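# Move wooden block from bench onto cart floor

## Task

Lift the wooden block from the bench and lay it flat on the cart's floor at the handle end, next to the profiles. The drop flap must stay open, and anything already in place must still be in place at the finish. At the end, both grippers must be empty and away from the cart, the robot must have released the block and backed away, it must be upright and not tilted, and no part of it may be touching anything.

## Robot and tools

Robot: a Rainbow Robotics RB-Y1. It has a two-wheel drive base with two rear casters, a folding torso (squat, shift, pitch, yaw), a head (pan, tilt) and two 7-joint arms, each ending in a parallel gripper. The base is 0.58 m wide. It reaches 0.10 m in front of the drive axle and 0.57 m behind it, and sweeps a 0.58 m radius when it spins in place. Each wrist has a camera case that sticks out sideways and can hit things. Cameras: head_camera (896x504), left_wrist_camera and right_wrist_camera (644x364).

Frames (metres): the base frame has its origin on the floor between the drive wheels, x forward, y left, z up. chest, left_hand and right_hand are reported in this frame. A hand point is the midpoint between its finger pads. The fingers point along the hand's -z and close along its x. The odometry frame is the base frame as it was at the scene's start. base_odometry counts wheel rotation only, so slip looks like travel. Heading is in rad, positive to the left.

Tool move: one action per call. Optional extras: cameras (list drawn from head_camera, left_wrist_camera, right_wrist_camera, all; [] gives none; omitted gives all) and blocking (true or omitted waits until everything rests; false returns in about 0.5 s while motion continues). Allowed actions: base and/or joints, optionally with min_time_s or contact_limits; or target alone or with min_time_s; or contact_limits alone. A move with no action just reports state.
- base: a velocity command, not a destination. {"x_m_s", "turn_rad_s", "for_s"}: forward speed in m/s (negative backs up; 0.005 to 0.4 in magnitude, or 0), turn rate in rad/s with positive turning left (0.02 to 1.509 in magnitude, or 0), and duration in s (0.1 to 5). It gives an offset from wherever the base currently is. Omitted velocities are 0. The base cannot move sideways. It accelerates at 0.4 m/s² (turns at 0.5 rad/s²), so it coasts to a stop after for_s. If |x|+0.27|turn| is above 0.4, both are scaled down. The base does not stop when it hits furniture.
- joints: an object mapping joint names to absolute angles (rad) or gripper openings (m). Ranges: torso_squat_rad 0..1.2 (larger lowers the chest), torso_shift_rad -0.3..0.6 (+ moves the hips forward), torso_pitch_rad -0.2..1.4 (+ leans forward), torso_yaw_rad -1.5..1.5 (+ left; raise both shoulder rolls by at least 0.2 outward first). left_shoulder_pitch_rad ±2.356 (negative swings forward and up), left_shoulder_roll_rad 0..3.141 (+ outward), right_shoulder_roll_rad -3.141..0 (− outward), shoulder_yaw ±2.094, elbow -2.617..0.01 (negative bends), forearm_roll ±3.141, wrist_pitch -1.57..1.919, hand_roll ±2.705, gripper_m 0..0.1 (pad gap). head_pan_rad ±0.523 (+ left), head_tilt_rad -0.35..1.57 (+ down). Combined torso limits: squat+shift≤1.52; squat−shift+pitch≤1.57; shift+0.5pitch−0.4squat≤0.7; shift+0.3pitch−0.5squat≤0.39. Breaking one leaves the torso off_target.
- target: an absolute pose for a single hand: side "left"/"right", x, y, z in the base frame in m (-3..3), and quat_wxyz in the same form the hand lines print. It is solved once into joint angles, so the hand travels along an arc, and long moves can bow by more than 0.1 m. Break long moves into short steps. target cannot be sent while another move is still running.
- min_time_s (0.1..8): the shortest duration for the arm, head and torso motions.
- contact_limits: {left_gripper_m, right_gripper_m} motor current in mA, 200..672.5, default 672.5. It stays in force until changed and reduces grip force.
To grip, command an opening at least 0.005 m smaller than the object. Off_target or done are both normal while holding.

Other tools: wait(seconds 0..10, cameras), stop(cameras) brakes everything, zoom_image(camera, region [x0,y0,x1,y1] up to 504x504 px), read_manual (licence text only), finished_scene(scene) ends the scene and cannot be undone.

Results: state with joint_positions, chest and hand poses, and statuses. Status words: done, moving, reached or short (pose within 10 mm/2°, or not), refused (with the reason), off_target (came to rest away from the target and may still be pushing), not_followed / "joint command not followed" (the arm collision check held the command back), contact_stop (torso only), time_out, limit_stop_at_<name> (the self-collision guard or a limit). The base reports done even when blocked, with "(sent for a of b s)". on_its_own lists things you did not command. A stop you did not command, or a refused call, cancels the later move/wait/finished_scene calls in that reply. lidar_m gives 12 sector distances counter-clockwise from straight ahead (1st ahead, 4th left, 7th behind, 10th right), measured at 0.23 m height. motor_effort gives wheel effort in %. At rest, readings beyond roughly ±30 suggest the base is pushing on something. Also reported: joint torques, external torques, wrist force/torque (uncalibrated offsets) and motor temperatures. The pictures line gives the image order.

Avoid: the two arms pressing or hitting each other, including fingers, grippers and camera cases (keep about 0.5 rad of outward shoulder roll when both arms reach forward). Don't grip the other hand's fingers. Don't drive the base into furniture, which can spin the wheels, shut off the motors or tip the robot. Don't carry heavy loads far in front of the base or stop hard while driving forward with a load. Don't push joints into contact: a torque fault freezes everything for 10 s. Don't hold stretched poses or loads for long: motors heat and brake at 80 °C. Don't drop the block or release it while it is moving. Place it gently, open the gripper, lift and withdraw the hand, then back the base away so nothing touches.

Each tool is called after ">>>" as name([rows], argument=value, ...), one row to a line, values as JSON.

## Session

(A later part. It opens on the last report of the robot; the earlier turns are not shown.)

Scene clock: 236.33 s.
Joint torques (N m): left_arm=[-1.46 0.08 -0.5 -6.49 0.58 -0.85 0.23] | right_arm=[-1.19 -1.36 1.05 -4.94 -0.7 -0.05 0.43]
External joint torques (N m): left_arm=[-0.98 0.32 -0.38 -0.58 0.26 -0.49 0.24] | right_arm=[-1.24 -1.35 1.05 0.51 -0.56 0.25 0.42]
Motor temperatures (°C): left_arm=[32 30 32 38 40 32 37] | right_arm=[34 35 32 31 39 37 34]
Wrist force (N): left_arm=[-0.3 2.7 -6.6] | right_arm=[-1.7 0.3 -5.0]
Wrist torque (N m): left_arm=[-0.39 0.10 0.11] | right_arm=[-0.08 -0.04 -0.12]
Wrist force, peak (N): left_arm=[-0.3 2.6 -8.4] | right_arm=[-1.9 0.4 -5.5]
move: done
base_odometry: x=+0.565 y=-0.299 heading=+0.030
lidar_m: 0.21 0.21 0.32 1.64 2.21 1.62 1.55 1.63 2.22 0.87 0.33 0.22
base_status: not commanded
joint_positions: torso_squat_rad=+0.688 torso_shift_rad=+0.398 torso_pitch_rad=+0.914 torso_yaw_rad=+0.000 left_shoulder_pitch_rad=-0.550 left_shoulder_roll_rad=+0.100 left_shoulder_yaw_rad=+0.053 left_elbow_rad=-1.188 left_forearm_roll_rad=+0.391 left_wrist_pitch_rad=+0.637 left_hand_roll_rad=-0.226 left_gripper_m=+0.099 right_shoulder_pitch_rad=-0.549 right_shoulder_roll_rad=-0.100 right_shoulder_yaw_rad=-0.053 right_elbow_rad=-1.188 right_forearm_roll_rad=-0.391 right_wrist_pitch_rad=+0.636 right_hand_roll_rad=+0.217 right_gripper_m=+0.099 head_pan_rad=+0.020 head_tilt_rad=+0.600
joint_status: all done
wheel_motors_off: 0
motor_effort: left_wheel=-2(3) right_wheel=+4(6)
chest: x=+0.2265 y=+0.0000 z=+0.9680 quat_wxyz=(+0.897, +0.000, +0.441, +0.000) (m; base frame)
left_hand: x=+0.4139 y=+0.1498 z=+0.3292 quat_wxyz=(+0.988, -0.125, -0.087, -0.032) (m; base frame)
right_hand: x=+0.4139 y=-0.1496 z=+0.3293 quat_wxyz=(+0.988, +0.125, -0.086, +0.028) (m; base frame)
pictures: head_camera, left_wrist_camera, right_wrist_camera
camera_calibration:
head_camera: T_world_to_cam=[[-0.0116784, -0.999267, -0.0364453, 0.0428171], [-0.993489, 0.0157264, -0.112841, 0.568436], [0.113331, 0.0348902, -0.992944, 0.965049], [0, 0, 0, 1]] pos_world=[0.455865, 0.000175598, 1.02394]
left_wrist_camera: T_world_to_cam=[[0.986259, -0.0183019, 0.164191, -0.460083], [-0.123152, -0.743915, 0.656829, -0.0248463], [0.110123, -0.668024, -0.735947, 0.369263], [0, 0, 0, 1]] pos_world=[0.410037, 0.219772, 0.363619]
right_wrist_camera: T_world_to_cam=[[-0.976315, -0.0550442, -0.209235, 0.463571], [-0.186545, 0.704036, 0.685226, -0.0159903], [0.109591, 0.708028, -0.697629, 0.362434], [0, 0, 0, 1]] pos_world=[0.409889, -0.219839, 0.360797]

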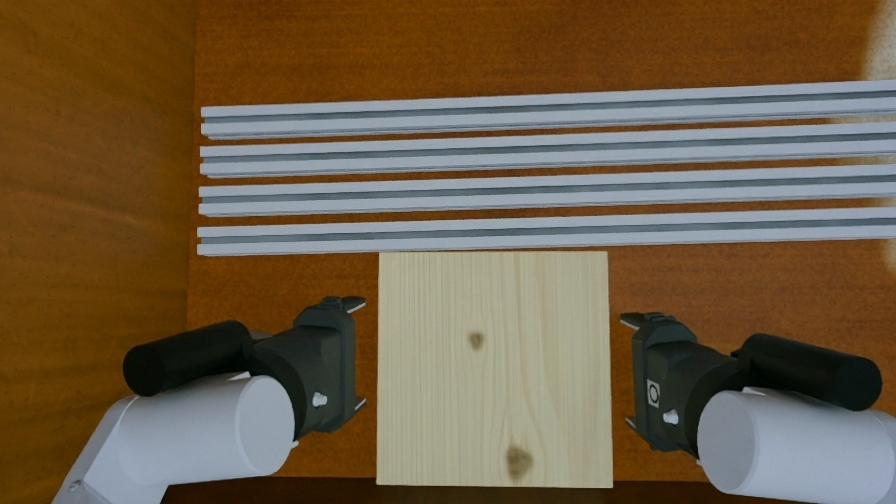

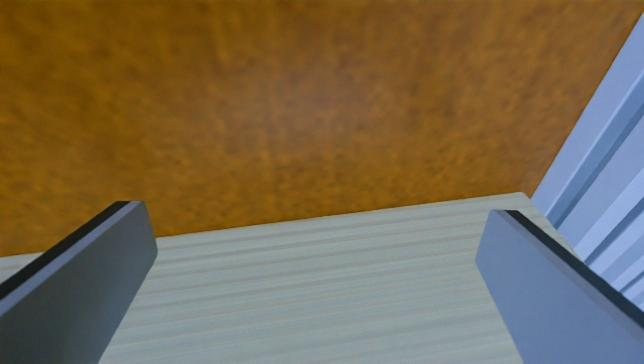

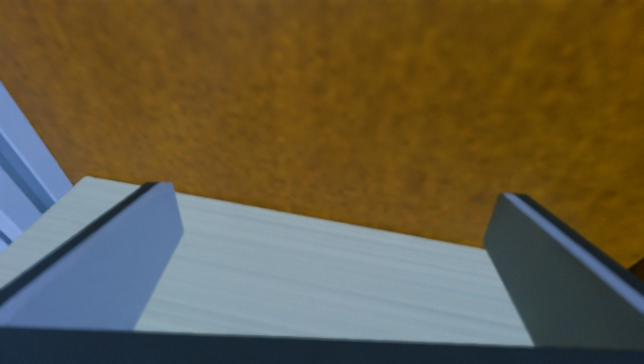

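>>> move(joints={"torso_pitch_rad": 0.7, "torso_squat_rad": 0.4, "torso_shift_rad": 0.268, "left_forearm_roll_rad": 0.345, "left_wrist_pitch_rad": 0.8394, "left_hand_roll_rad": -0.127, "right_forearm_roll_rad": -0.345, "right_wrist_pitch_rad": 0.8394, "right_hand_roll_rad": 0.1195}, min_time_s=2, cameras=["head_camera"])

>>> move(joints={"torso_pitch_rad": 0.45, "torso_squat_rad": 0.2, "torso_shift_rad": 0.219, "left_forearm_roll_rad": 0.3257, "left_wrist_pitch_rad": 1.076, "left_hand_roll_rad": -0.0427, "right_forearm_roll_rad": -0.3257, "right_wrist_pitch_rad": 1.076, "right_hand_roll_rad": 0.0332}, min_time_s=1.5, cameras=[])

>>> move(joints={"torso_pitch_rad": 0.1, "torso_squat_rad": 0.0, "torso_shift_rad": 0.2, "left_wrist_pitch_rad": 1.4, "right_wrist_pitch_rad": 1.4}, min_time_s=1.2, cameras=["head_camera"])

>>> move(base={"x_m_s": -0.3, "for_s": 1.8}, cameras=["head_camera"])

Scene clock: 241.53 s.
Joint torques (N m): left_arm=[-5.11 0.16 -0.24 -7.21 0.02 -0.29 0.23] | right_arm=[-5.07 -2.03 0.75 -6.49 0.01 -0.13 -0.26]
External joint torques (N m): left_arm=[0.26 -0.51 -0.47 0.05 -0.36 0.12 0.24] | right_arm=[-0.24 -1.09 1.01 0.27 0.17 0.22 -0.27]
Motor temperatures (°C): left_arm=[32 30 32 37 40 32 37] | right_arm=[34 34 32 31 39 37 34]
Wrist force (N): left_arm=[0.7 2.2 -7.6] | right_arm=[-1.7 -0.3 -5.5]
Wrist torque (N m): left_arm=[-0.27 0.20 0.12] | right_arm=[-0.04 -0.04 -0.08]
Wrist force, peak (N): left_arm=[0.0 2.7 -8.4] | right_arm=[-1.8 0.6 -5.6]
move: done
base_odometry: x=+0.565 y=-0.299 heading=+0.030
lidar_m: 0.22 0.23 0.32 1.63 2.23 1.60 1.54 1.64 2.23 0.86 0.33 0.23
base_status: not commanded
joint_positions: torso_squat_rad=+0.400 torso_shift_rad=+0.268 torso_pitch_rad=+0.700 torso_yaw_rad=+0.000 left_shoulder_pitch_rad=-0.550 left_shoulder_roll_rad=+0.100 left_shoulder_yaw_rad=+0.053 left_elbow_rad=-1.188 left_forearm_roll_rad=+0.345 left_wrist_pitch_rad=+0.839 left_hand_roll_rad=-0.127 left_gripper_m=+0.099 right_shoulder_pitch_rad=-0.550 right_shoulder_roll_rad=-0.100 right_shoulder_yaw_rad=-0.053 right_elbow_rad=-1.188 right_forearm_roll_rad=-0.345 right_wrist_pitch_rad=+0.839 right_hand_roll_rad=+0.120 right_gripper_m=+0.099 head_pan_rad=+0.020 head_tilt_rad=+0.600
joint_status: all done
wheel_motors_off: 0
motor_effort: left_wheel=-1(5) right_wheel=+4(6)
chest: x=+0.1420 y=+0.0001 z=+1.1389 quat_wxyz=(+0.939, +0.000, +0.343, +0.000) (m; base frame)
left_hand: x=+0.4159 y=+0.1505 z=+0.5416 quat_wxyz=(+0.988, -0.124, -0.087, -0.027) (m; base frame)
right_hand: x=+0.4158 y=-0.1503 z=+0.5416 quat_wxyz=(+0.988, +0.124, -0.087, +0.023) (m; base frame)
pictures: head_camera
camera_calibration:
head_camera: T_world_to_cam=[[-0.0036314, -0.999264, -0.0381864, 0.0489048], [-0.946775, 0.0157271, -0.321513, 0.734872], [0.321876, 0.0349864, -0.946135, 1.06144], [0, 0, 0, 1]] pos_world=[0.354283, 0.00017536, 1.24241]

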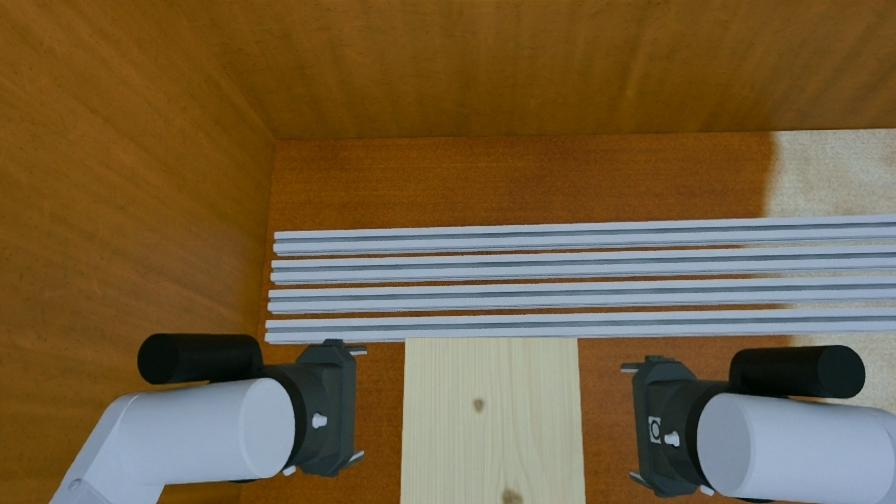

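Scene clock: 243.33 s.
Joint torques (N m): left_arm=[-10.07 1.04 0.23 -8.15 0.11 -0.27 0.23] | right_arm=[-10.55 -2.75 0.28 -8.06 0.01 -0.12 -0.3]
External joint torques (N m): left_arm=[0.7 -0.65 -0.39 0.31 -0.33 0.18 0.24] | right_arm=[-0.32 -0.78 0.83 -0.14 0.2 0.26 -0.31]
Motor temperatures (°C): left_arm=[32 30 32 37 39 32 37] | right_arm=[34 34 32 31 39 37 34]
Wrist force (N): left_arm=[0.1 2.5 -6.9] | right_arm=[-1.5 0.0 -5.2]
Wrist torque (N m): left_arm=[-0.37 0.19 0.09] | right_arm=[-0.07 -0.06 -0.09]
Wrist force, peak (N): left_arm=[0.1 3.2 -8.3] | right_arm=[-2.0 0.0 -6.0]
move: done
base_odometry: x=+0.565 y=-0.299 heading=+0.030
lidar_m: 0.22 0.23 0.32 1.63 2.22 1.60 1.55 1.62 2.20 0.87 0.32 0.23
base_status: not commanded
joint_positions: torso_squat_rad=+0.200 torso_shift_rad=+0.219 torso_pitch_rad=+0.450 torso_yaw_rad=+0.000 left_shoulder_pitch_rad=-0.550 left_shoulder_roll_rad=+0.100 left_shoulder_yaw_rad=+0.053 left_elbow_rad=-1.188 left_forearm_roll_rad=+0.326 left_wrist_pitch_rad=+1.076 left_hand_roll_rad=-0.043 left_gripper_m=+0.099 right_shoulder_pitch_rad=-0.550 right_shoulder_roll_rad=-0.100 right_shoulder_yaw_rad=-0.053 right_elbow_rad=-1.188 right_forearm_roll_rad=-0.326 right_wrist_pitch_rad=+1.076 right_hand_roll_rad=+0.033 right_gripper_m=+0.099 head_pan_rad=+0.020 head_tilt_rad=+0.600
joint_status: all done
wheel_motors_off: 0
motor_effort: left_wheel=-2(5) right_wheel=+3(6)
chest: x=+0.0556 y=+0.0001 z=+1.2288 quat_wxyz=(+0.975, +0.000, +0.223, +0.000) (m; base frame)
left_hand: x=+0.4167 y=+0.1510 z=+0.7017 quat_wxyz=(+0.988, -0.123, -0.089, -0.021) (m; base frame)
right_hand: x=+0.4165 y=-0.1507 z=+0.7016 quat_wxyz=(+0.988, +0.124, -0.088, +0.016) (m; base frame)
pictures: none
No camera images: "cameras" was empty.

Scene clock: 245.27 s.
Joint torques (N m): left_arm=[-16.28 1.68 0.61 -8.91 0.08 -0.57 0.28] | right_arm=[-17.21 -3.83 0.15 -9.06 -0.07 -0.34 -0.22]
External joint torques (N m): left_arm=[0.92 -1.27 -0.48 0.38 -0.38 -0.05 0.3] | right_arm=[-0.52 -0.62 1.06 -0.31 0.12 0.11 -0.23]
Motor temperatures (°C): left_arm=[32 30 32 37 39 32 37] | right_arm=[34 34 32 31 38 37 34]
Wrist force (N): left_arm=[-0.2 2.8 -7.0] | right_arm=[-1.7 -0.1 -5.1]
Wrist torque (N m): left_arm=[-0.42 0.16 0.09] | right_arm=[-0.06 -0.07 -0.11]
Wrist force, peak (N): left_arm=[-0.2 2.2 -8.3] | right_arm=[-1.2 0.1 -5.8]
move: done
base_odometry: x=+0.565 y=-0.299 heading=+0.030
lidar_m: 0.21 0.23 0.31 1.64 2.22 1.62 1.53 1.64 2.22 0.87 0.32 0.24
base_status: not commanded
joint_positions: torso_squat_rad=+0.000 torso_shift_rad=+0.200 torso_pitch_rad=+0.100 torso_yaw_rad=+0.000 left_shoulder_pitch_rad=-0.550 left_shoulder_roll_rad=+0.100 left_shoulder_yaw_rad=+0.053 left_elbow_rad=-1.188 left_forearm_roll_rad=+0.326 left_wrist_pitch_rad=+1.400 left_hand_roll_rad=-0.043 left_gripper_m=+0.099 right_shoulder_pitch_rad=-0.550 right_shoulder_roll_rad=-0.100 right_shoulder_yaw_rad=-0.053 right_elbow_rad=-1.188 right_forearm_roll_rad=-0.326 right_wrist_pitch_rad=+1.400 right_hand_roll_rad=+0.033 right_gripper_m=+0.099 head_pan_rad=+0.020 head_tilt_rad=+0.600
joint_status: all done
wheel_motors_off: 0
motor_effort: left_wheel=-2(4) right_wheel=+2(5)
chest: x=-0.0581 y=+0.0001 z=+1.2744 quat_wxyz=(+0.999, +0.000, +0.050, +0.000) (m; base frame)
left_hand: x=+0.3924 y=+0.1524 z=+0.8765 quat_wxyz=(+0.986, -0.116, -0.102, -0.063) (m; base frame)
right_hand: x=+0.3923 y=-0.1521 z=+0.8765 quat_wxyz=(+0.986, +0.116, -0.101, +0.058) (m; base frame)
pictures: head_camera
camera_calibration:
head_camera: T_world_to_cam=[[0.0185688, -0.999264, -0.0335647, 0.048853], [-0.599878, 0.0157223, -0.799937, 1.21884], [0.799876, 0.0349886, -0.599144, 0.839665], [0, 0, 0, 1]] pos_world=[0.0586208, 0.000275341, 1.47972]

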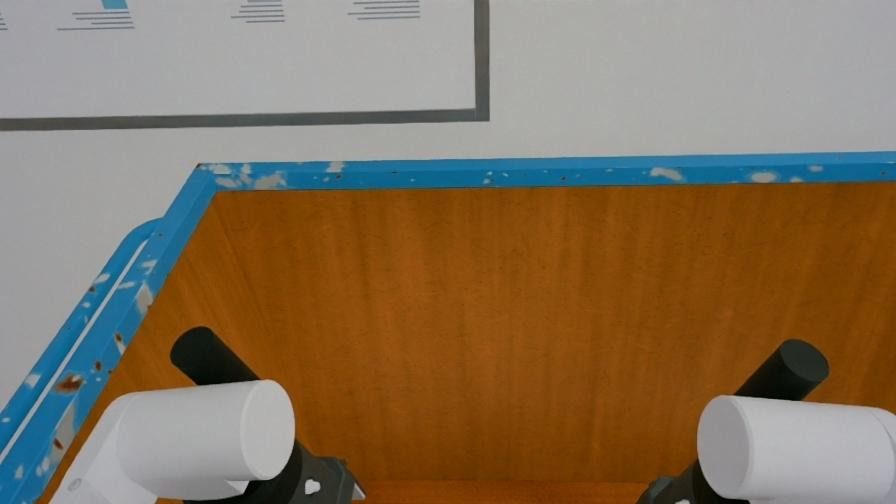

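Scene clock: 248.27 s.
Joint torques (N m): left_arm=[-16.4 2.06 0.82 -8.87 0.1 -0.59 0.18] | right_arm=[-17.19 -4.05 -0.28 -9.31 -0.09 -0.35 -0.24]
External joint torques (N m): left_arm=[0.79 -0.9 -0.27 0.42 -0.36 -0.07 0.19] | right_arm=[-0.5 -0.85 0.63 -0.56 0.1 0.1 -0.25]
Motor temperatures (°C): left_arm=[32 30 32 37 39 32 37] | right_arm=[34 34 32 31 38 37 34]
Wrist force (N): left_arm=[-0.2 1.9 -7.1] | right_arm=[-2.1 -0.2 -5.4]
Wrist torque (N m): left_arm=[-0.31 0.15 0.10] | right_arm=[-0.05 -0.08 -0.13]
Wrist force, peak (N): left_arm=[-0.4 2.1 -8.4] | right_arm=[-1.9 0.2 -5.7]
move: done
base_odometry: x=+0.026 y=-0.316 heading=+0.031
lidar_m: 0.75 0.79 1.84 3.98 1.45 1.05 1.01 1.05 1.45 3.97 1.09 0.80
base_status: done (sent for 1.8 of 1.8 s)
joint_positions: torso_squat_rad=+0.000 torso_shift_rad=+0.200 torso_pitch_rad=+0.100 torso_yaw_rad=+0.000 left_shoulder_pitch_rad=-0.550 left_shoulder_roll_rad=+0.100 left_shoulder_yaw_rad=+0.053 left_elbow_rad=-1.188 left_forearm_roll_rad=+0.326 left_wrist_pitch_rad=+1.400 left_hand_roll_rad=-0.043 left_gripper_m=+0.099 right_shoulder_pitch_rad=-0.550 right_shoulder_roll_rad=-0.100 right_shoulder_yaw_rad=-0.053 right_elbow_rad=-1.188 right_forearm_roll_rad=-0.326 right_wrist_pitch_rad=+1.400 right_hand_roll_rad=+0.033 right_gripper_m=+0.099 head_pan_rad=+0.020 head_tilt_rad=+0.600
joint_status: not commanded
wheel_motors_off: 0
motor_effort: left_wheel=+9(46) right_wheel=-9(21)
chest: x=-0.0581 y=+0.0001 z=+1.2744 quat_wxyz=(+0.999, +0.000, +0.050, +0.000) (m; base frame)
left_hand: x=+0.3924 y=+0.1524 z=+0.8765 quat_wxyz=(+0.986, -0.116, -0.102, -0.063) (m; base frame)
right_hand: x=+0.3923 y=-0.1521 z=+0.8764 quat_wxyz=(+0.986, +0.116, -0.101, +0.058) (m; base frame)
pictures: head_camera
camera_calibration:
head_camera: T_world_to_cam=[[0.0185688, -0.999264, -0.0335647, 0.048853], [-0.599878, 0.0157223, -0.799937, 1.21884], [0.799876, 0.0349886, -0.599144, 0.839665], [0, 0, 0, 1]] pos_world=[0.0586208, 0.000275341, 1.47972]

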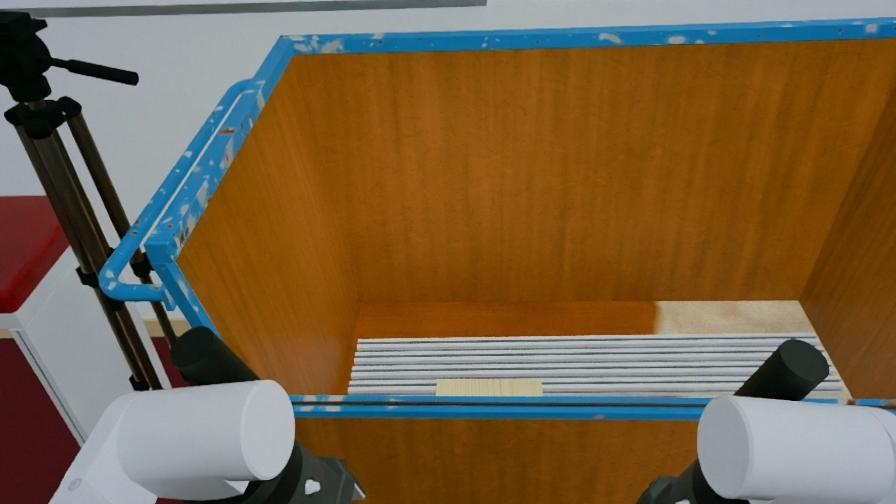

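>>> finished_scene(scene=2)

The scene is finished: the task was done.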